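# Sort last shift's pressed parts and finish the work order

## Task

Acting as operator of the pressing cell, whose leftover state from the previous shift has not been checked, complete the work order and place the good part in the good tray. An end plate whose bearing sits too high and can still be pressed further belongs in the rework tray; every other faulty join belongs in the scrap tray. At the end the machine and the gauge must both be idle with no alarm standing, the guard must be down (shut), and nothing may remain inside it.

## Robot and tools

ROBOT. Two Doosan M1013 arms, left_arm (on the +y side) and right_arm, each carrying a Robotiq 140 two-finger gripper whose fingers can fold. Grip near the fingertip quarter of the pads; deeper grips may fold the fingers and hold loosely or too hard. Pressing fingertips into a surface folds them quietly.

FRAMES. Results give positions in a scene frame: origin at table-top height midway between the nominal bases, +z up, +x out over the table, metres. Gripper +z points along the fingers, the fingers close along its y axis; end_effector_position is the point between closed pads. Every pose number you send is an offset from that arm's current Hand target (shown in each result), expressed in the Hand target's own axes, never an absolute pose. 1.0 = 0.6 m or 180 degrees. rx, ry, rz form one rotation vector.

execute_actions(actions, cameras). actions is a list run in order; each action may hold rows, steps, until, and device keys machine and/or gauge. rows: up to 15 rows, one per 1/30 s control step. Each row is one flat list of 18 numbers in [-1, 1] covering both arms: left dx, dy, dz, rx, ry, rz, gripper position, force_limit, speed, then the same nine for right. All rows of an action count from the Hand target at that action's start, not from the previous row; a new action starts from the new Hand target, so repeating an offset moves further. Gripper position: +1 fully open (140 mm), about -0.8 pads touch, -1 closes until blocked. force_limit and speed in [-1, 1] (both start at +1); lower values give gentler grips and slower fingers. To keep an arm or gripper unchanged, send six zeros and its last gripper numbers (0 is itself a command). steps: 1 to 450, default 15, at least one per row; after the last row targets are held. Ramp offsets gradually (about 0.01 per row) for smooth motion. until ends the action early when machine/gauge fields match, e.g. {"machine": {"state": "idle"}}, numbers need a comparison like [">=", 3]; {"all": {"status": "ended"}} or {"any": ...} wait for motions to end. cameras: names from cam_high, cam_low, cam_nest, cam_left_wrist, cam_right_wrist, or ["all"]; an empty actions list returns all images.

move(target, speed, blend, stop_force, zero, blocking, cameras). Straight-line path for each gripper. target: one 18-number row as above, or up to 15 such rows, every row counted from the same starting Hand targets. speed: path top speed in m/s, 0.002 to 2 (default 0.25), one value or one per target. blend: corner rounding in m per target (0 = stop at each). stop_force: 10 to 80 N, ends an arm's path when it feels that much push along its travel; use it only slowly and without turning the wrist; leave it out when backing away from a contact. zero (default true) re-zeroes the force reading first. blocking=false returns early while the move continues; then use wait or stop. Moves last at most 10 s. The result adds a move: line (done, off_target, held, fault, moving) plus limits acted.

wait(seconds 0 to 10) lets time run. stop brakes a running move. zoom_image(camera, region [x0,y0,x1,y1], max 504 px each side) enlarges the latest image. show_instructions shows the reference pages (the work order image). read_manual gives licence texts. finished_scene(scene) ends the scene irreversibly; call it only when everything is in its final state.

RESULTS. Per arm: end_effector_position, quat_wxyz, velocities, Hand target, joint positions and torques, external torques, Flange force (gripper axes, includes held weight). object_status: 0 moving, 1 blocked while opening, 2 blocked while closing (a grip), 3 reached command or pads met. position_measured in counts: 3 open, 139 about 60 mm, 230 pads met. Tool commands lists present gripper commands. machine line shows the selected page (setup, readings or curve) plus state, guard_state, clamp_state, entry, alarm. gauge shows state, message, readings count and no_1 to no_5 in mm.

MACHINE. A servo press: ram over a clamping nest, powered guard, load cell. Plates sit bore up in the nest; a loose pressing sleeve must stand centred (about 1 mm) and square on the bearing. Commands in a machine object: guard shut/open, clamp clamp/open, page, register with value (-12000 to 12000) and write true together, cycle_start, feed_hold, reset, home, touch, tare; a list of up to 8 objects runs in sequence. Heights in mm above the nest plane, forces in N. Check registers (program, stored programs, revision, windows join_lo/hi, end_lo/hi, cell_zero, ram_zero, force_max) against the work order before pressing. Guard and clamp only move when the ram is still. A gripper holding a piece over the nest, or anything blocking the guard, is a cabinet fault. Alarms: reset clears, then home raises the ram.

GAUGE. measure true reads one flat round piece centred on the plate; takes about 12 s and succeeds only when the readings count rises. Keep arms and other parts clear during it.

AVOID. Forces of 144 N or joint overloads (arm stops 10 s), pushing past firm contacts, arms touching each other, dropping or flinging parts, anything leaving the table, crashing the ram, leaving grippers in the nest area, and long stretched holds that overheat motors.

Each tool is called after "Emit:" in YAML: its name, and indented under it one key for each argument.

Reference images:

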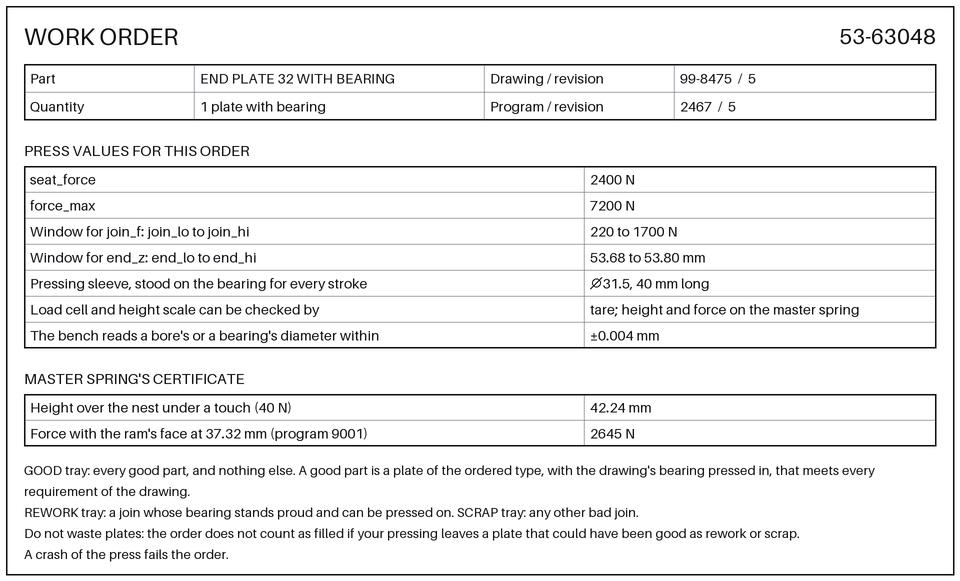

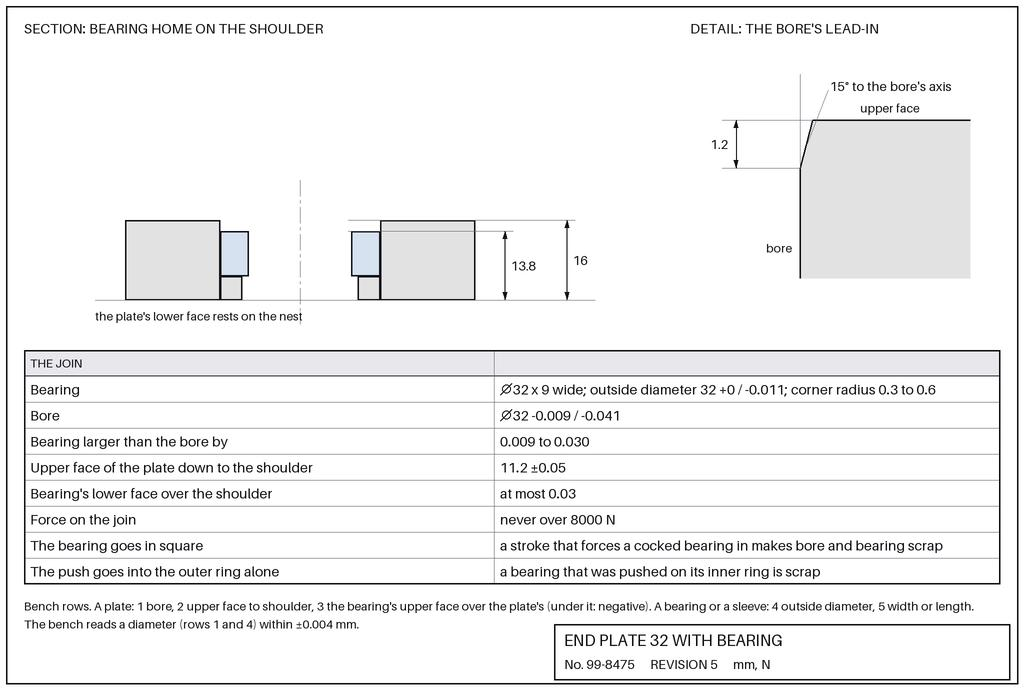

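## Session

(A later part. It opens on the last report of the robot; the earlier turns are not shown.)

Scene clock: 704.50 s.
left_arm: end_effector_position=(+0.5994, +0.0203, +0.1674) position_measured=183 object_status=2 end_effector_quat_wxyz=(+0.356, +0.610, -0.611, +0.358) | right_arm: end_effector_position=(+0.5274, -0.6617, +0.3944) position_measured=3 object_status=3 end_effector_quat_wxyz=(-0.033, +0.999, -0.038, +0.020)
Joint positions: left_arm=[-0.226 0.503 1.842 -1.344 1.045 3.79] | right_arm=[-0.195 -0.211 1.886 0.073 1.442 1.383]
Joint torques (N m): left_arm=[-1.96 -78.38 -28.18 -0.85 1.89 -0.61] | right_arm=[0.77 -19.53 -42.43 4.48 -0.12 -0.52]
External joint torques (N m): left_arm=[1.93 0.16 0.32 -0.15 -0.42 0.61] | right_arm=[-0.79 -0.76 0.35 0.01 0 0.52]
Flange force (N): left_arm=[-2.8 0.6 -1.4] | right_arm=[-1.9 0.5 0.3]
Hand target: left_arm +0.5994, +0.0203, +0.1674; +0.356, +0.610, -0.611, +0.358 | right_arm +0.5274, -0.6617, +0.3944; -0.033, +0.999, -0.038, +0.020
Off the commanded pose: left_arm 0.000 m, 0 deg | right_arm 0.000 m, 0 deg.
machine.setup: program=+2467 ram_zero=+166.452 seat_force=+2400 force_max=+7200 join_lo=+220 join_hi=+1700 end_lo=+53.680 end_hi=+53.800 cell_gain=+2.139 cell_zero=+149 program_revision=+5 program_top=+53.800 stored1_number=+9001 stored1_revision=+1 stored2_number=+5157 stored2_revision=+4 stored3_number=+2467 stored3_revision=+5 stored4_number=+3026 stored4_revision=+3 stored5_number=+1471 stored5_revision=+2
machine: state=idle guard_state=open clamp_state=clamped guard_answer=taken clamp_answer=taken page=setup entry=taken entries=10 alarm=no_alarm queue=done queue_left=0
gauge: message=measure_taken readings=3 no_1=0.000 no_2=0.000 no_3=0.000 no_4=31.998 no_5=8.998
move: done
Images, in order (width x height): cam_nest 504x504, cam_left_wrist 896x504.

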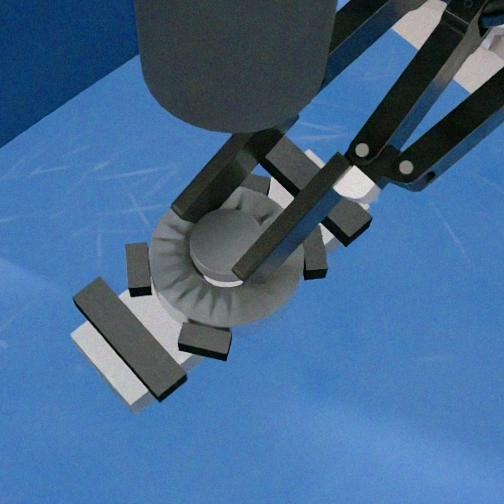

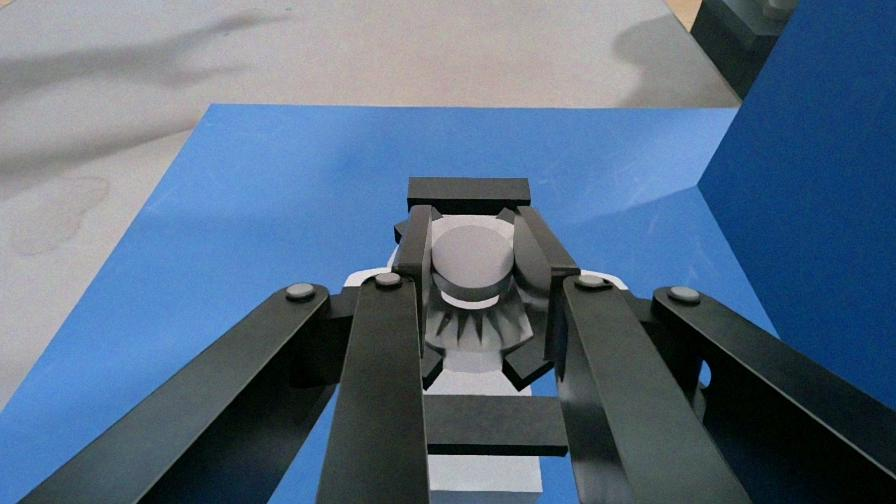

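Emit:
move:
  target: [-0.0116,0,0.0066,0,0,0,-1,-0.4,-1,0,0,0,0,0,0,1,1,1]
  speed: 0.005
  stop_force: 10
  cameras: ["cam_left_wrist","cam_nest"]

Emit:
zoom_image:
  camera: "cam_left_wrist"
  region: [412, 210, 532, 330]

Emit:
zoom_image:
  camera: "cam_nest"
  region: [174, 190, 294, 310]

Scene clock: 710.60 s.
left_arm: end_effector_position=(+0.5995, +0.0203, +0.1626) position_measured=183 object_status=2 end_effector_quat_wxyz=(+0.356, +0.610, -0.611, +0.358) | right_arm: end_effector_position=(+0.5274, -0.6617, +0.3944) position_measured=3 object_status=3 end_effector_quat_wxyz=(-0.033, +0.999, -0.038, +0.020)
Joint positions: left_arm=[-0.226 0.509 1.844 -1.348 1.044 3.799] | right_arm=[-0.195 -0.211 1.886 0.073 1.442 1.383]
Joint torques (N m): left_arm=[-7.47 -67.71 -24.61 0.27 -0.71 -0.54] | right_arm=[0.36 -19.7 -42.62 4.51 -0.12 -0.47]
External joint torques (N m): left_arm=[7.39 -10.79 -3.01 -1.28 2.21 0.54] | right_arm=[-0.4 -0.63 0.48 -0.01 0 0.47]
Flange force (N): left_arm=[4.8 4.1 -17.5] | right_arm=[-1.7 -0.3 0.6]
Hand target: left_arm +0.5995, +0.0203, +0.1626; +0.356, +0.610, -0.611, +0.358 (not the last commanded pose) | right_arm +0.5274, -0.6617, +0.3944; -0.033, +0.999, -0.038, +0.020
Off the commanded pose: left_arm 0.003 m, 0 deg | right_arm 0.000 m, 0 deg.
machine.setup: program=+2467 ram_zero=+166.452 seat_force=+2400 force_max=+7200 join_lo=+220 join_hi=+1700 end_lo=+53.680 end_hi=+53.800 cell_gain=+2.139 cell_zero=+149 program_revision=+5 program_top=+53.800 stored1_number=+9001 stored1_revision=+1 stored2_number=+5157 stored2_revision=+4 stored3_number=+2467 stored3_revision=+5 stored4_number=+3026 stored4_revision=+3 stored5_number=+1471 stored5_revision=+2
machine: state=idle guard_state=open clamp_state=clamped guard_answer=taken clamp_answer=taken page=setup entry=taken entries=10 alarm=no_alarm queue=done queue_left=0
gauge: message=measure_taken readings=3 no_1=0.000 no_2=0.000 no_3=0.000 no_4=31.998 no_5=8.998
move: contact (left_arm)
Images, in order (width x height): cam_nest 504x504, cam_left_wrist 896x504.

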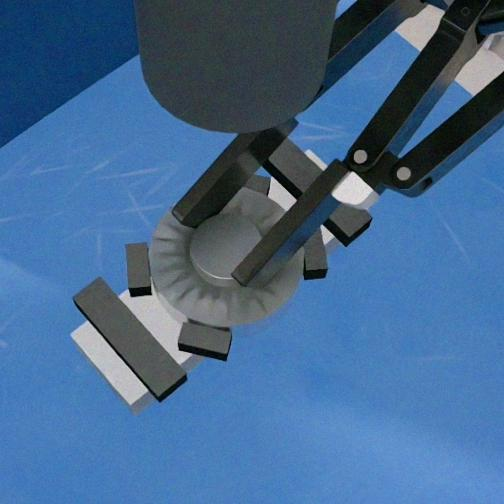

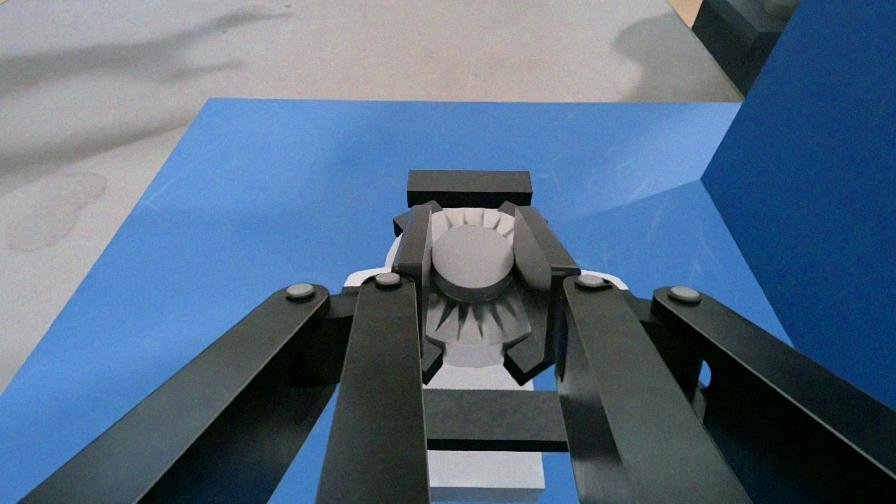

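Scaled by 4.200 from the camera's 896x504 image, which has a finer 1280x720 frame.

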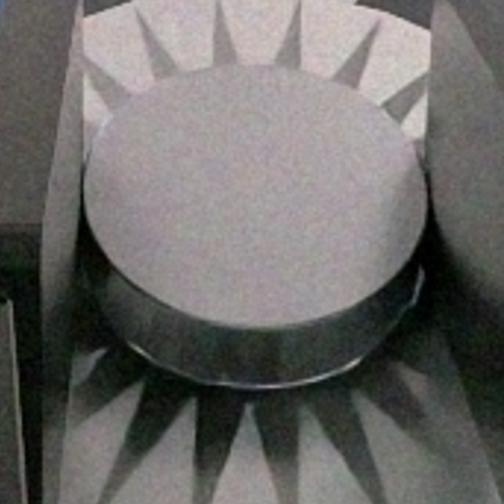

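Scaled by 4.200 from the camera's 504x504 image, which has a finer 720x720 frame.

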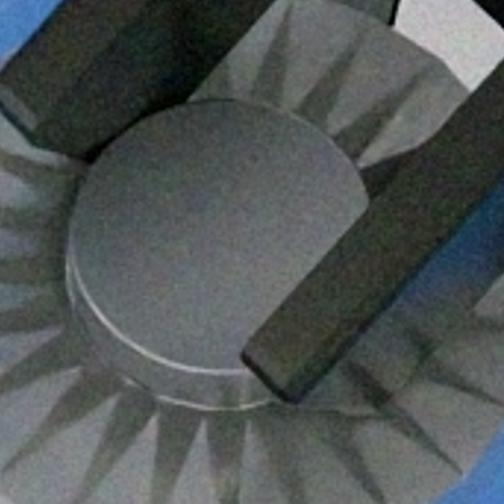

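Emit:
execute_actions:
  actions:
    - {"rows":[[0,0,0,0,0,0,-0.2,-0.4,-1,0,0,0,0,0,0,1,1,1]],"steps":35}
  cameras: ["cam_left_wrist","cam_nest"]

Emit:
zoom_image:
  camera: "cam_nest"
  region: [174, 190, 294, 310]

Emit:
zoom_image:
  camera: "cam_left_wrist"
  region: [412, 210, 532, 330]

Scene clock: 715.17 s.
left_arm: end_effector_position=(+0.5995, +0.0203, +0.1625) position_measured=154 object_status=3 end_effector_quat_wxyz=(+0.356, +0.610, -0.611, +0.358) | right_arm: end_effector_position=(+0.5274, -0.6617, +0.3944) position_measured=3 object_status=3 end_effector_quat_wxyz=(-0.033, +0.999, -0.038, +0.020)
Joint positions: left_arm=[-0.226 0.509 1.844 -1.348 1.044 3.799] | right_arm=[-0.195 -0.211 1.886 0.073 1.442 1.383]
Joint torques (N m): left_arm=[-1.91 -78.08 -27.71 -0.73 1.86 -0.62] | right_arm=[0.28 -19.43 -42.63 4.46 -0.13 -0.49]
External joint torques (N m): left_arm=[1.86 -0.38 0.18 -0.27 -0.37 0.62] | right_arm=[-0.27 -0.85 0.62 0.02 0.02 0.48]
Flange force (N): left_arm=[-2.2 1.1 -1.6] | right_arm=[-2.2 -0.7 0.8]
Hand target: left_arm +0.5995, +0.0203, +0.1626; +0.356, +0.610, -0.611, +0.358 | right_arm +0.5274, -0.6617, +0.3944; -0.033, +0.999, -0.038, +0.020
Off the commanded pose: left_arm 0.000 m, 0 deg | right_arm 0.000 m, 0 deg.
machine.setup: program=+2467 ram_zero=+166.452 seat_force=+2400 force_max=+7200 join_lo=+220 join_hi=+1700 end_lo=+53.680 end_hi=+53.800 cell_gain=+2.139 cell_zero=+149 program_revision=+5 program_top=+53.800 stored1_number=+9001 stored1_revision=+1 stored2_number=+5157 stored2_revision=+4 stored3_number=+2467 stored3_revision=+5 stored4_number=+3026 stored4_revision=+3 stored5_number=+1471 stored5_revision=+2
machine: state=idle guard_state=open clamp_state=clamped guard_answer=taken clamp_answer=taken page=setup entry=taken entries=10 alarm=no_alarm queue=done queue_left=0
gauge: message=measure_taken readings=3 no_1=0.000 no_2=0.000 no_3=0.000 no_4=31.998 no_5=8.998
Images, in order (width x height): cam_nest 504x504, cam_left_wrist 896x504.

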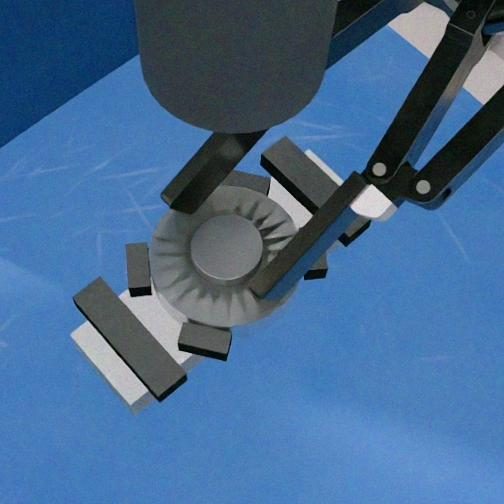

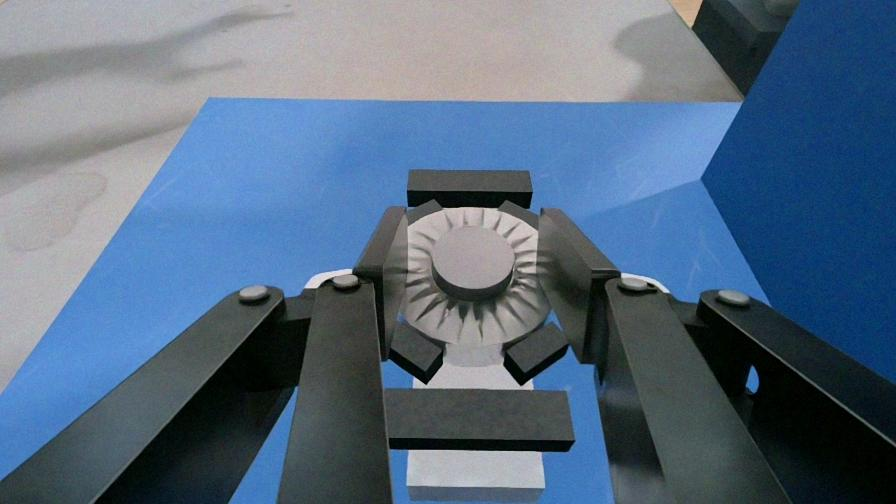

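Scaled by 4.200 from the camera's 504x504 image, which has a finer 720x720 frame.

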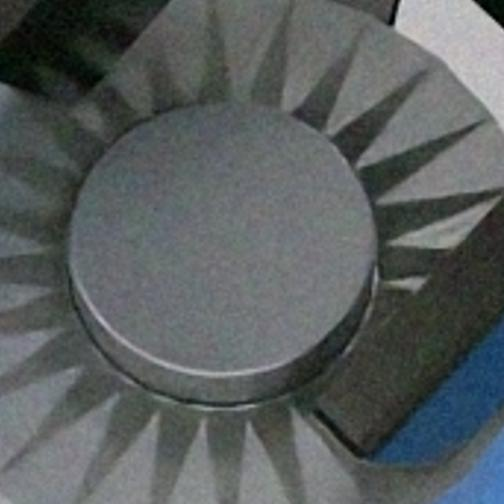

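Scaled by 4.200 from the camera's 896x504 image, which has a finer 1280x720 frame.

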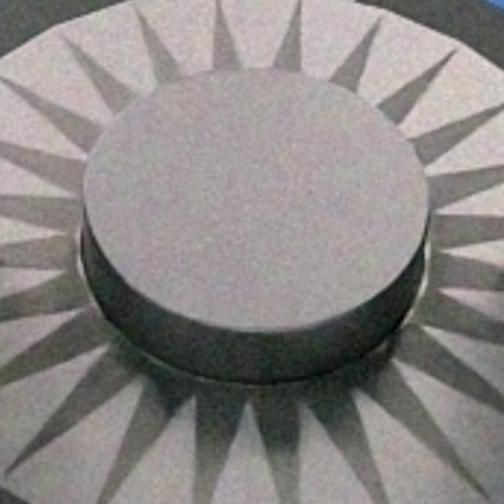

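Emit:
zoom_image:
  camera: "cam_nest"
  region: [184, 210, 274, 300]

Emit:
zoom_image:
  camera: "cam_left_wrist"
  region: [426, 220, 520, 314]

Scaled by 5.600 from the camera's 504x504 image, which has a finer 720x720 frame.

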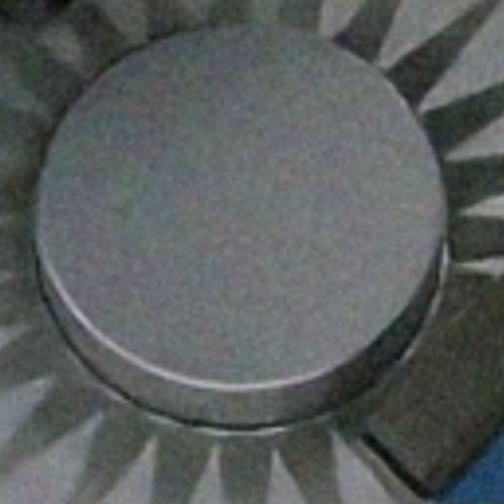

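Scaled by 5.362 from the camera's 896x504 image, which has a finer 1280x720 frame.

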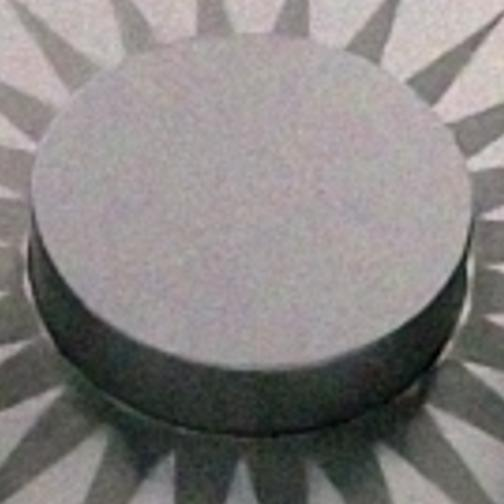

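Emit:
move:
  target:
    - [0,0,-0.1,0,0,0,-0.2,-0.4,-1,0,0,0,0,0,0,1,1,1]
    - [-0.06,0,-0.62,0,0,0,-0.2,-0.4,-1,0,0,0,0,0,0,1,1,1]
  speed: [0.05,0.25]
  blend: 0.01
  cameras: ["cam_nest","cam_low","cam_left_wrist"]

Emit:
zoom_image:
  camera: "cam_nest"
  region: [134, 165, 314, 345]

Emit:
zoom_image:
  camera: "cam_nest"
  region: [184, 206, 274, 296]

Emit:
zoom_image:
  camera: "cam_low"
  region: [225, 250, 305, 300]

Scene clock: 734.53 s.
left_arm: end_effector_position=(+0.5986, +0.3622, +0.3134) position_measured=154 object_status=3 end_effector_quat_wxyz=(+0.356, +0.610, -0.611, +0.358) | right_arm: end_effector_position=(+0.5274, -0.6617, +0.3944) position_measured=3 object_status=3 end_effector_quat_wxyz=(-0.033, +0.999, -0.038, +0.020)
Joint positions: left_arm=[0.264 0.375 1.718 -1.017 1.5 3.708] | right_arm=[-0.195 -0.211 1.886 0.073 1.442 1.383]
Joint torques (N m): left_arm=[-1.35 -71.95 -33.98 0.17 1.72 -0.63] | right_arm=[0.47 -19.36 -42.4 4.43 -0.15 -0.5]
External joint torques (N m): left_arm=[1.34 -0.61 -0.22 -0.25 -0.4 0.63] | right_arm=[-0.52 -0.92 0.32 0.07 0.03 0.5]
Flange force (N): left_arm=[-1.2 1.3 -0.9] | right_arm=[-2.0 -0.1 0.2]
Hand target: left_arm +0.5987, +0.3623, +0.3134; +0.356, +0.610, -0.611, +0.358 | right_arm +0.5274, -0.6617, +0.3944; -0.033, +0.999, -0.038, +0.020
Off the commanded pose: left_arm 0.000 m, 0 deg | right_arm 0.000 m, 0 deg.
machine.setup: program=+2467 ram_zero=+166.452 seat_force=+2400 force_max=+7200 join_lo=+220 join_hi=+1700 end_lo=+53.680 end_hi=+53.800 cell_gain=+2.139 cell_zero=+149 program_revision=+5 program_top=+53.800 stored1_number=+9001 stored1_revision=+1 stored2_number=+5157 stored2_revision=+4 stored3_number=+2467 stored3_revision=+5 stored4_number=+3026 stored4_revision=+3 stored5_number=+1471 stored5_revision=+2
machine: state=idle guard_state=open clamp_state=clamped guard_answer=taken clamp_answer=taken page=setup entry=taken entries=10 alarm=no_alarm queue=done queue_left=0
gauge: message=measure_taken readings=3 no_1=0.000 no_2=0.000 no_3=0.000 no_4=31.998 no_5=8.998
move: done
Images, in order (width x height): cam_low 504x504, cam_nest 504x504, cam_left_wrist 896x504.

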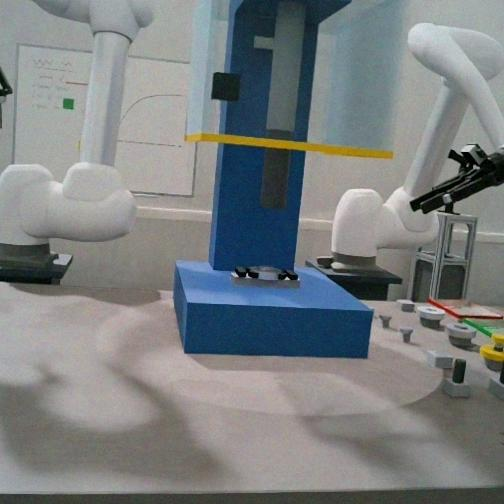

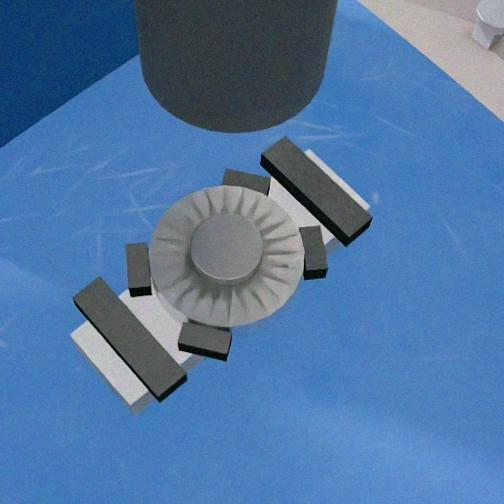

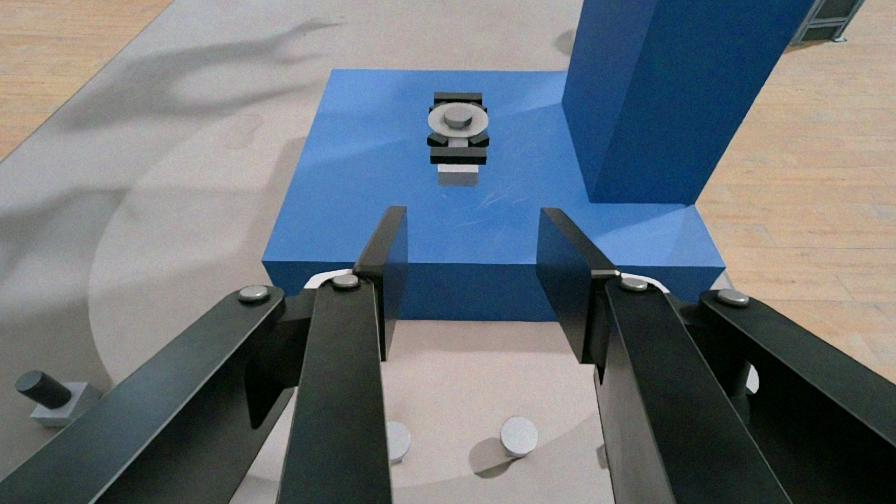

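Scaled by 2.800 from the camera's 504x504 image, which has a finer 720x720 frame.

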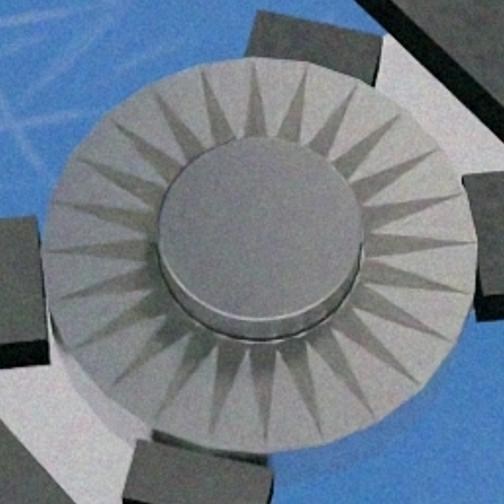

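Scaled by 5.600 from the camera's 504x504 image, which has a finer 720x720 frame.

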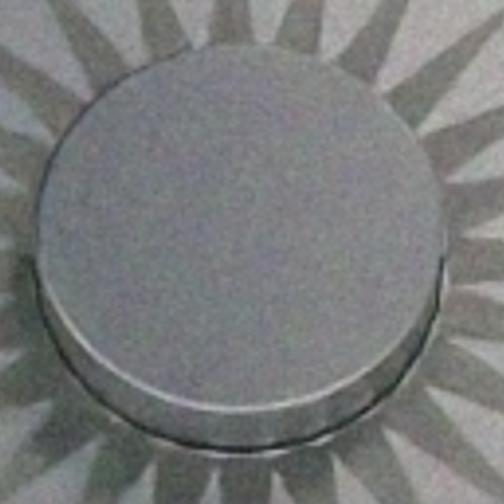

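Scaled by 6.300 from the camera's 504x504 image, which has a finer 720x720 frame.

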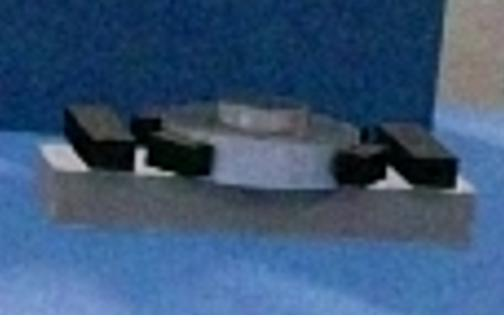

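Emit:
move:
  target: [-0.4139,-0.5973,-0.1447,0,0,0,0,-0.2,-1,0,0,0,0,0,0,1,1,1]
  speed: 0.22
  cameras: ["cam_left_wrist","cam_high"]

Scene clock: 761.50 s.
left_arm: end_effector_position=(+0.9574, +0.5600, +0.1405) position_measured=129 object_status=3 end_effector_quat_wxyz=(+0.356, +0.610, -0.611, +0.358) | right_arm: end_effector_position=(+0.5274, -0.6617, +0.3944) position_measured=3 object_status=3 end_effector_quat_wxyz=(-0.033, +0.999, -0.038, +0.020)
Joint positions: left_arm=[0.362 1.163 0.625 -0.992 1.742 3.5] | right_arm=[-0.195 -0.211 1.886 0.073 1.442 1.383]
Joint torques (N m): left_arm=[-3.92 -135.71 -39.51 0.3 1.21 -0.64] | right_arm=[0.65 -19.28 -42.43 4.47 -0.14 -0.51]
External joint torques (N m): left_arm=[3.75 0.18 -0.19 -0.26 -0.36 0.64] | right_arm=[-0.64 -0.98 0.44 0.01 0.02 0.51]
Flange force (N): left_arm=[-2.2 1.5 -2.2] | right_arm=[-2.3 0.1 0.3]
Hand target: left_arm +0.9574, +0.5599, +0.1405; +0.356, +0.610, -0.611, +0.358 | right_arm +0.5274, -0.6617, +0.3944; -0.033, +0.999, -0.038, +0.020
Off the commanded pose: left_arm 0.000 m, 0 deg | right_arm 0.000 m, 0 deg.
machine.setup: program=+2467 ram_zero=+166.452 seat_force=+2400 force_max=+7200 join_lo=+220 join_hi=+1700 end_lo=+53.680 end_hi=+53.800 cell_gain=+2.139 cell_zero=+149 program_revision=+5 program_top=+53.800 stored1_number=+9001 stored1_revision=+1 stored2_number=+5157 stored2_revision=+4 stored3_number=+2467 stored3_revision=+5 stored4_number=+3026 stored4_revision=+3 stored5_number=+1471 stored5_revision=+2
machine: state=idle guard_state=open clamp_state=clamped guard_answer=taken clamp_answer=taken page=setup entry=taken entries=10 alarm=no_alarm queue=done queue_left=0
gauge: message=measure_taken readings=3 no_1=0.000 no_2=0.000 no_3=0.000 no_4=31.998 no_5=8.998
move: done
Images, in order (width x height): cam_high 504x504, cam_left_wrist 896x504.

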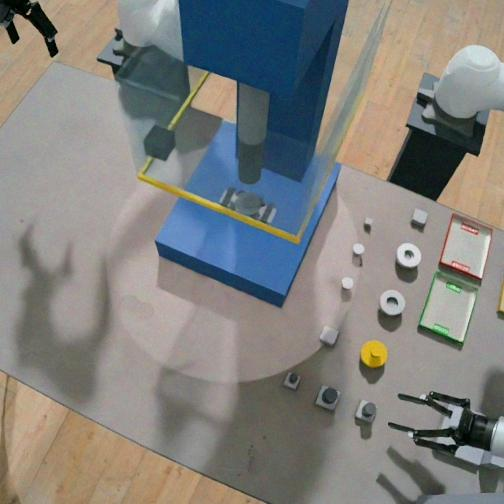

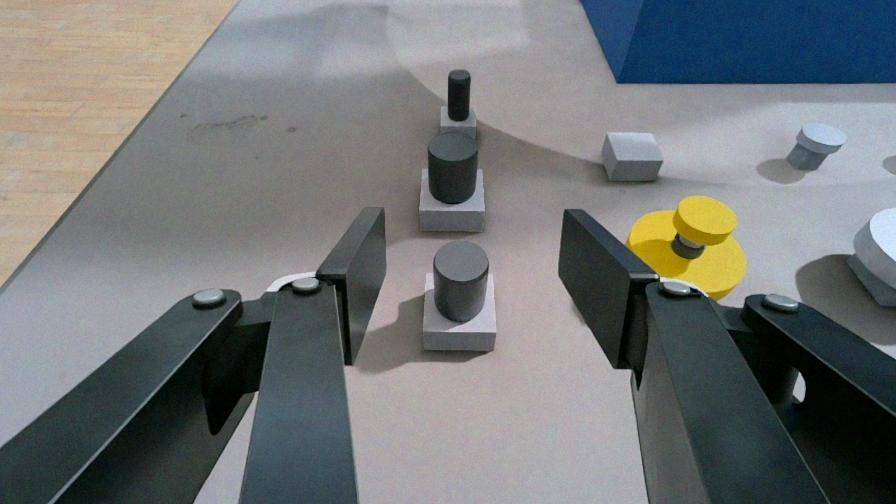

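Emit:
move:
  target:
    - [-0.0613,0,0.0347,0,0,0,0,-0.2,-1,0,0,0,0,0,0,1,1,1]
    - [-0.0613,0,0.1247,0,0,0,0,-0.2,-1,0,0,0,0,0,0,1,1,1]
  speed: [0.12,0.06]

Emit:
execute_actions:
  actions:
    - {"rows":[[0,0,0,0,0,0,-1,-0.2,-1,0,0,0,0,0,0,1,1,1]],"steps":70}
  cameras: ["cam_left_wrist"]

Scene clock: 778.60 s.
left_arm: end_effector_position=(+0.9575, +0.5430, +0.0881) position_measured=129 object_status=3 end_effector_quat_wxyz=(+0.354, +0.611, -0.611, +0.358) | right_arm: end_effector_position=(+0.5274, -0.6617, +0.3944) position_measured=3 object_status=3 end_effector_quat_wxyz=(-0.033, +0.999, -0.038, +0.020)
Joint positions: left_arm=[0.347 1.18 0.683 -0.984 1.685 3.558] | right_arm=[-0.195 -0.211 1.886 0.073 1.442 1.383]
Joint torques (N m): left_arm=[-56.3 -93.36 -15.22 -12.78 1.34 -0.62] | right_arm=[0.49 -19.32 -42.54 4.47 -0.1 -0.53]
External joint torques (N m): left_arm=[56.28 -41.87 -23.44 12.85 -0.37 0.62] | right_arm=[-0.47 -0.96 0.53 0.02 -0.02 0.52]
External joint torques when the fault began: left_arm=[98.36 -60.35 -42.42 22.85 -0.09 1.06]
Flange force (N): left_arm=[4.4 6.3 -66.8] | right_arm=[-2.3 -0.3 0.6]
Flange force when the fault began (N): left_arm=[-6.9 -26.0 -124.5]
Hand target: left_arm +0.9575, +0.5430, +0.0881; +0.354, +0.611, -0.611, +0.358 (not the last commanded pose) | right_arm +0.5274, -0.6617, +0.3944; -0.033, +0.999, -0.038, +0.020
Tool commands: left_gripper/position=+0.003922 left_gripper/force_limit=-0.2 left_gripper/speed=-1.0 right_gripper/position=+1.0 right_gripper/force_limit=+1.0 right_gripper/speed=+1.0
Off the commanded pose: left_arm 0.034 m, 0 deg | right_arm 0.000 m, 0 deg.
FORCE FAULT: contact force on the left arm reached its limit, and that arm stopped for 10 seconds. The contact can be on any part of that arm, not only on its tool. That arm's remaining commands of this call were not run. That arm's target is now where it stood when the stop ended, not its last command. That arm accepts commands again.
machine.setup: program=+2467 ram_zero=+166.452 seat_force=+2400 force_max=+7200 join_lo=+220 join_hi=+1700 end_lo=+53.680 end_hi=+53.800 cell_gain=+2.139 cell_zero=+149 program_revision=+5 program_top=+53.800 stored1_number=+9001 stored1_revision=+1 stored2_number=+5157 stored2_revision=+4 stored3_number=+2467 stored3_revision=+5 stored4_number=+3026 stored4_revision=+3 stored5_number=+1471 stored5_revision=+2
machine: state=idle guard_state=open clamp_state=clamped guard_answer=taken clamp_answer=taken page=setup entry=taken entries=10 alarm=no_alarm queue=done queue_left=0
gauge: message=measure_taken readings=3 no_1=0.000 no_2=0.000 no_3=0.000 no_4=31.998 no_5=8.998
move: fault (left_arm); path passed 1 of 2 targets

not run: an earlier result of this reply reported a stop or a fault. Calls in your next reply go to the robot.

Emit:
wait:
  seconds: 0
  cameras: ["all"]

Scene clock: 784.20 s.
left_arm: end_effector_position=(+0.9575, +0.5430, +0.0881) position_measured=129 object_status=3 end_effector_quat_wxyz=(+0.354, +0.611, -0.611, +0.358) | right_arm: end_effector_position=(+0.5274, -0.6617, +0.3944) position_measured=3 object_status=3 end_effector_quat_wxyz=(-0.033, +0.999, -0.038, +0.020)
Joint positions: left_arm=[0.347 1.18 0.683 -0.984 1.685 3.558] | right_arm=[-0.195 -0.211 1.886 0.073 1.442 1.383]
Joint torques (N m): left_arm=[-50.96 -99.38 -17.85 -11.48 1.3 -0.64] | right_arm=[0.34 -19.3 -42.36 4.43 -0.12 -0.56]
External joint torques (N m): left_arm=[50.96 -36.21 -21.03 11.57 -0.33 0.64] | right_arm=[-0.29 -0.95 0.38 0.05 0.01 0.56]
Flange force (N): left_arm=[2.2 2.8 -60.8] | right_arm=[-2.0 -0.8 0.4]
Hand target: left_arm +0.9575, +0.5430, +0.0881; +0.354, +0.611, -0.611, +0.358 (not the last commanded pose) | right_arm +0.5274, -0.6617, +0.3944; -0.033, +0.999, -0.038, +0.020
Tool commands: left_gripper/position=+0.003922 left_gripper/force_limit=-0.2 left_gripper/speed=-1.0 right_gripper/position=+1.0 right_gripper/force_limit=+1.0 right_gripper/speed=+1.0
Off the commanded pose: left_arm 0.034 m, 0 deg | right_arm 0.000 m, 0 deg.
machine.setup: program=+2467 ram_zero=+166.452 seat_force=+2400 force_max=+7200 join_lo=+220 join_hi=+1700 end_lo=+53.680 end_hi=+53.800 cell_gain=+2.139 cell_zero=+149 program_revision=+5 program_top=+53.800 stored1_number=+9001 stored1_revision=+1 stored2_number=+5157 stored2_revision=+4 stored3_number=+2467 stored3_revision=+5 stored4_number=+3026 stored4_revision=+3 stored5_number=+1471 stored5_revision=+2
machine: state=idle guard_state=open clamp_state=clamped guard_answer=taken clamp_answer=taken page=setup entry=taken entries=10 alarm=no_alarm queue=done queue_left=0
gauge: message=measure_taken readings=3 no_1=0.000 no_2=0.000 no_3=0.000 no_4=31.998 no_5=8.998

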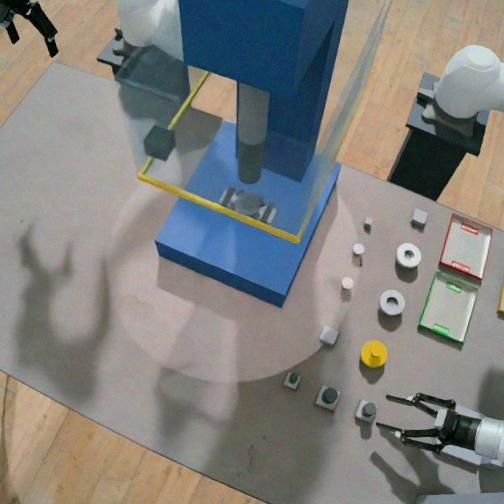

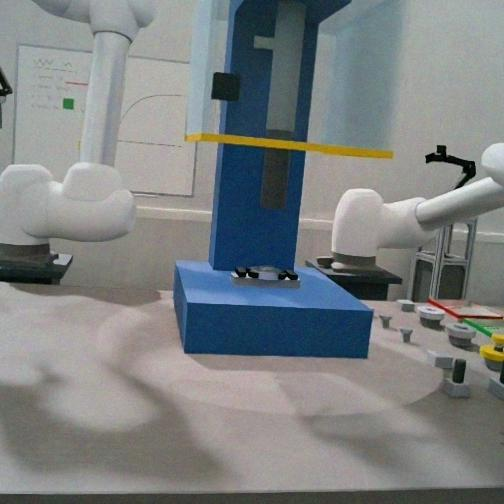

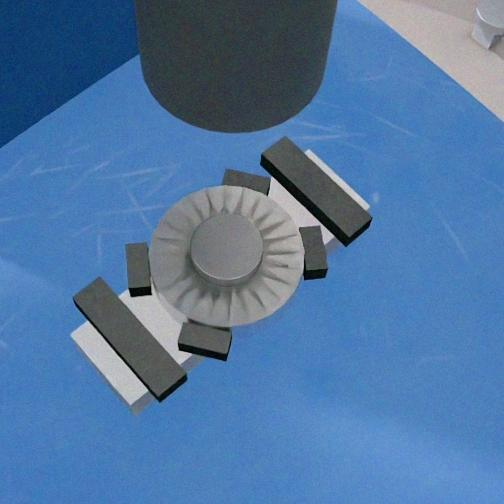

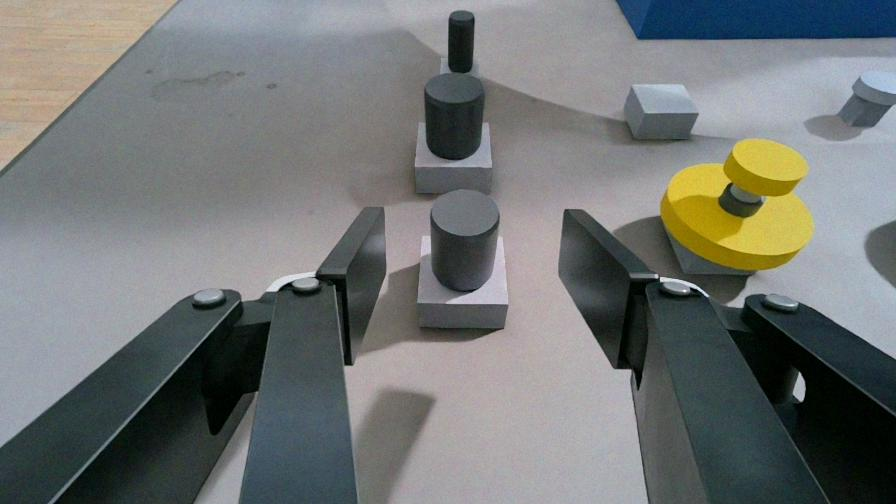

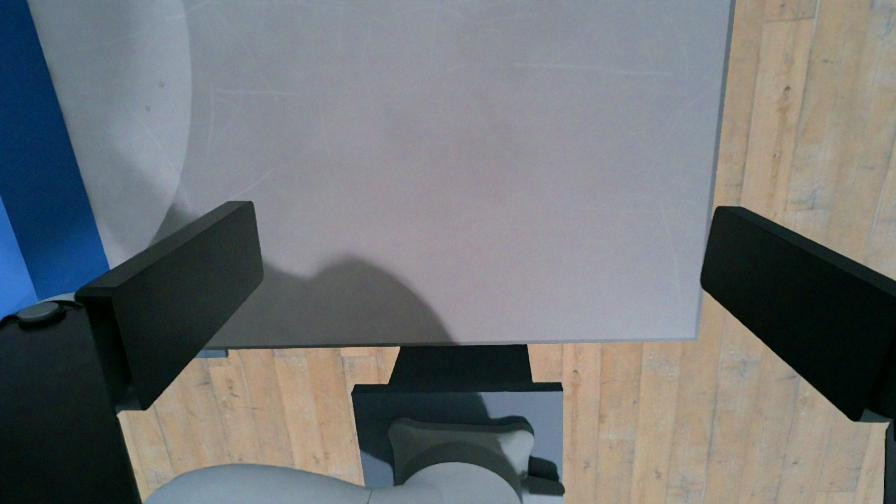

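Emit:
move:
  target:
    - [0.0,0,-0.1,0,0,0,0.0,-0.2,-1,0,0,0,0,0,0,1,1,1]
    - [0.08,0,-0.15,0,0,0,0,-0.2,-1,0,0,0,0,0,0,1,1,1]
  speed: [0.05,0.12]

Scene clock: 812.60 s.
left_arm: end_effector_position=(+0.9570, +0.5976, +0.1744) position_measured=129 object_status=3 end_effector_quat_wxyz=(+0.354, +0.611, -0.611, +0.358) | right_arm: end_effector_position=(+0.5274, -0.6617, +0.3944) position_measured=3 object_status=3 end_effector_quat_wxyz=(-0.033, +0.999, -0.038, +0.020)
Joint positions: left_arm=[0.393 1.182 0.521 -0.994 1.811 3.447] | right_arm=[-0.195 -0.211 1.886 0.073 1.442 1.383]
Joint torques (N m): left_arm=[-1.99 -137.13 -40.09 0.37 1.16 -0.71] | right_arm=[0.49 -19.56 -42.48 4.52 -0.11 -0.48]
External joint torques (N m): left_arm=[1.95 -0.08 -0.49 -0.29 -0.44 0.71] | right_arm=[-0.51 -0.73 0.43 -0.03 -0.01 0.48]
Flange force (N): left_arm=[0.0 0.0 0.0] | right_arm=[-1.8 -0.1 0.5]
Hand target: left_arm +0.9570, +0.5976, +0.1743; +0.354, +0.611, -0.611, +0.358 | right_arm +0.5274, -0.6617, +0.3944; -0.033, +0.999, -0.038, +0.020
Off the commanded pose: left_arm 0.000 m, 0 deg | right_arm 0.000 m, 0 deg.
machine.setup: program=+2467 ram_zero=+166.452 seat_force=+2400 force_max=+7200 join_lo=+220 join_hi=+1700 end_lo=+53.680 end_hi=+53.800 cell_gain=+2.139 cell_zero=+149 program_revision=+5 program_top=+53.800 stored1_number=+9001 stored1_revision=+1 stored2_number=+5157 stored2_revision=+4 stored3_number=+2467 stored3_revision=+5 stored4_number=+3026 stored4_revision=+3 stored5_number=+1471 stored5_revision=+2
machine: state=idle guard_state=open clamp_state=clamped guard_answer=taken clamp_answer=taken page=setup entry=taken entries=10 alarm=no_alarm queue=done queue_left=0
gauge: message=measure_taken readings=3 no_1=0.000 no_2=0.000 no_3=0.000 no_4=31.998 no_5=8.998
move: done

Emit:
move:
  target: [0.097,0.395,0.0171,0.4355,0,-0.2465,0,-0.2,-1,0,0,0,0,0,0,1,1,1]
  speed: 0.2
  cameras: ["cam_left_wrist","cam_high"]

Scene clock: 820.97 s.
left_arm: end_effector_position=(+0.7198, +0.5595, +0.2188) position_measured=129 object_status=3 end_effector_quat_wxyz=(-0.001, +0.863, +0.001, +0.506) | right_arm: end_effector_position=(+0.5274, -0.6617, +0.3944) position_measured=3 object_status=3 end_effector_quat_wxyz=(-0.033, +0.999, -0.038, +0.020)
Joint positions: left_arm=[0.165 0.222 2.15 -2.754 0.308 4.407] | right_arm=[-0.195 -0.211 1.886 0.073 1.442 1.383]
Joint torques (N m): left_arm=[-1.96 -53.37 -30.61 -2.9 2.7 -0.62] | right_arm=[0.73 -19.61 -42.5 4.49 -0.09 -0.51]
External joint torques (N m): left_arm=[1.93 -0.26 -0.02 -0.11 -0.37 0.62] | right_arm=[-0.73 -0.81 0.24 0.03 -0.04 0.5]
Flange force (N): left_arm=[0.0 0.0 0.0] | right_arm=[-1.8 0.4 0.2]
Hand target: left_arm +0.7198, +0.5595, +0.2188; -0.001, +0.863, +0.001, +0.506 | right_arm +0.5274, -0.6617, +0.3944; -0.033, +0.999, -0.038, +0.020
Off the commanded pose: left_arm 0.000 m, 0 deg | right_arm 0.000 m, 0 deg.
machine.setup: program=+2467 ram_zero=+166.452 seat_force=+2400 force_max=+7200 join_lo=+220 join_hi=+1700 end_lo=+53.680 end_hi=+53.800 cell_gain=+2.139 cell_zero=+149 program_revision=+5 program_top=+53.800 stored1_number=+9001 stored1_revision=+1 stored2_number=+5157 stored2_revision=+4 stored3_number=+2467 stored3_revision=+5 stored4_number=+3026 stored4_revision=+3 stored5_number=+1471 stored5_revision=+2
machine: state=idle guard_state=open clamp_state=clamped guard_answer=taken clamp_answer=taken page=setup entry=taken entries=10 alarm=no_alarm queue=done queue_left=0
gauge: message=measure_taken readings=3 no_1=0.000 no_2=0.000 no_3=0.000 no_4=31.998 no_5=8.998
move: done
Images, in order (width x height): cam_high 504x504, cam_left_wrist 896x504.

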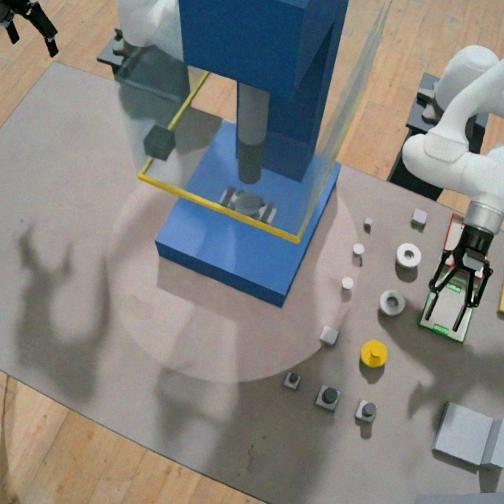

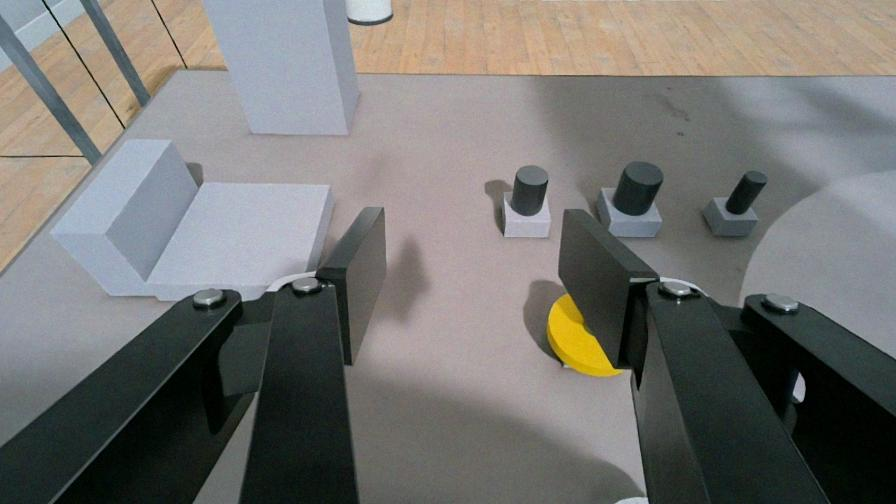

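Emit:
move:
  target: [-0.0057,0.1148,0.291,0,0,0,0,-0.2,-1,0,0,0,0,0,0,1,1,1]
  speed: 0.18
  cameras: ["cam_left_wrist"]

Scene clock: 829.00 s.
left_arm: end_effector_position=(+0.8707, +0.4912, +0.1305) position_measured=129 object_status=3 end_effector_quat_wxyz=(-0.001, +0.863, +0.001, +0.506) | right_arm: end_effector_position=(+0.5274, -0.6617, +0.3944) position_measured=3 object_status=3 end_effector_quat_wxyz=(-0.033, +0.999, -0.038, +0.020)
Joint positions: left_arm=[0.033 0.513 1.923 -3.142 0.354 4.714] | right_arm=[-0.195 -0.211 1.886 0.073 1.442 1.383]
Joint torques (N m): left_arm=[-2.17 -81.31 -29.84 -2.78 2.79 -0.66] | right_arm=[0.49 -19.52 -42.51 4.49 -0.13 -0.51]
External joint torques (N m): left_arm=[2.14 0.05 -0.15 -0.04 -0.34 0.66] | right_arm=[-0.5 -0.83 0.36 0.01 0.01 0.5]
Flange force (N): left_arm=[0.8 -1.2 0.3] | right_arm=[-1.9 -0.2 0.3]
Hand target: left_arm +0.8707, +0.4912, +0.1304; -0.001, +0.863, +0.001, +0.506 | right_arm +0.5274, -0.6617, +0.3944; -0.033, +0.999, -0.038, +0.020
Off the commanded pose: left_arm 0.000 m, 0 deg | right_arm 0.000 m, 0 deg.
machine.setup: program=+2467 ram_zero=+166.452 seat_force=+2400 force_max=+7200 join_lo=+220 join_hi=+1700 end_lo=+53.680 end_hi=+53.800 cell_gain=+2.139 cell_zero=+149 program_revision=+5 program_top=+53.800 stored1_number=+9001 stored1_revision=+1 stored2_number=+5157 stored2_revision=+4 stored3_number=+2467 stored3_revision=+5 stored4_number=+3026 stored4_revision=+3 stored5_number=+1471 stored5_revision=+2
machine: state=idle guard_state=open clamp_state=clamped guard_answer=taken clamp_answer=taken page=setup entry=taken entries=10 alarm=no_alarm queue=done queue_left=0
gauge: message=measure_taken readings=3 no_1=0.000 no_2=0.000 no_3=0.000 no_4=31.998 no_5=8.998
move: done
Images, in order (width x height): cam_left_wrist 896x504.

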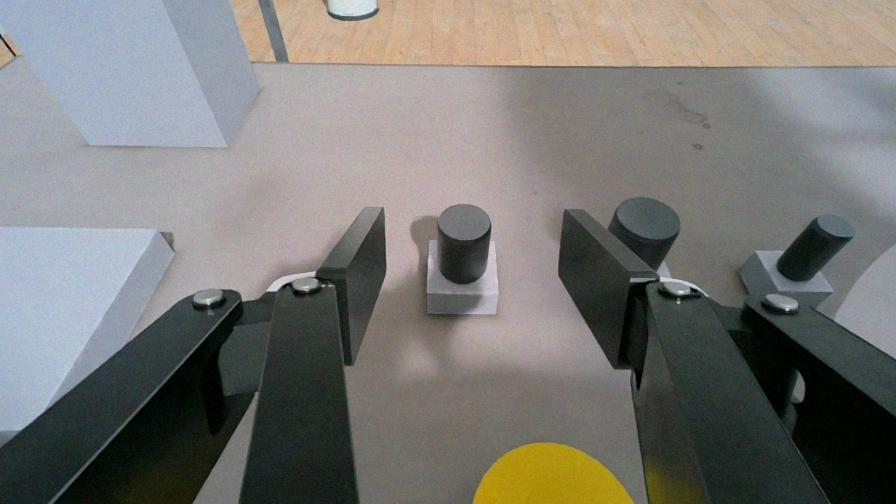

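Emit:
move:
  target:
    - [-0.0285,0.0028,0.0473,0,0,0,0,-0.2,-1,0,0,0,0,0,0,1,1,1]
    - [-0.0285,0.0028,0.1487,0,0,0,0,-0.2,-1,0,0,0,0,0,0,1,1,1]
  speed: [0.1,0.05]
  cameras: ["cam_left_wrist"]

Scene clock: 835.43 s.
left_arm: end_effector_position=(+0.9402, +0.4898, +0.0719) position_measured=129 object_status=3 end_effector_quat_wxyz=(-0.001, +0.863, +0.001, +0.506) | right_arm: end_effector_position=(+0.5274, -0.6617, +0.3944) position_measured=3 object_status=3 end_effector_quat_wxyz=(-0.033, +0.999, -0.038, +0.020)
Joint positions: left_arm=[0.031 0.663 1.791 -3.148 0.373 4.718] | right_arm=[-0.195 -0.211 1.886 0.073 1.442 1.383]
Joint torques (N m): left_arm=[-1.8 -93.42 -29.36 -2.61 2.8 -0.61] | right_arm=[0.78 -19.61 -42.48 4.51 -0.14 -0.53]
External joint torques (N m): left_arm=[1.72 -0.08 0.22 -0.12 -0.37 0.61] | right_arm=[-0.77 -0.6 0.62 -0.04 0.03 0.52]
Flange force (N): left_arm=[0.5 -0.5 -0.4] | right_arm=[-2.0 0.4 0.7]
Hand target: left_arm +0.9402, +0.4898, +0.0719; -0.001, +0.863, +0.001, +0.506 | right_arm +0.5274, -0.6617, +0.3944; -0.033, +0.999, -0.038, +0.020
Off the commanded pose: left_arm 0.000 m, 0 deg | right_arm 0.000 m, 0 deg.
machine.setup: program=+2467 ram_zero=+166.452 seat_force=+2400 force_max=+7200 join_lo=+220 join_hi=+1700 end_lo=+53.680 end_hi=+53.800 cell_gain=+2.139 cell_zero=+149 program_revision=+5 program_top=+53.800 stored1_number=+9001 stored1_revision=+1 stored2_number=+5157 stored2_revision=+4 stored3_number=+2467 stored3_revision=+5 stored4_number=+3026 stored4_revision=+3 stored5_number=+1471 stored5_revision=+2
machine: state=idle guard_state=open clamp_state=clamped guard_answer=taken clamp_answer=taken page=setup entry=taken entries=10 alarm=no_alarm queue=done queue_left=0
gauge: message=measure_taken readings=3 no_1=0.000 no_2=0.000 no_3=0.000 no_4=31.998 no_5=8.998
move: done
Images, in order (width x height): cam_left_wrist 896x504.

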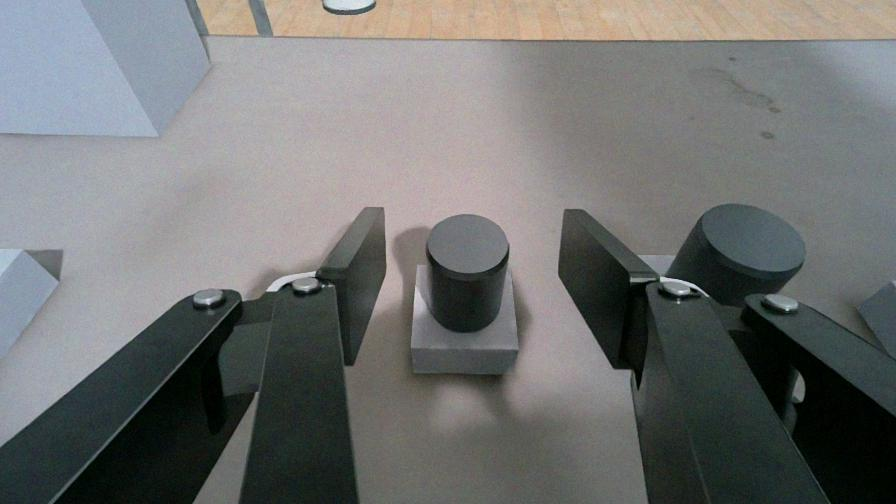

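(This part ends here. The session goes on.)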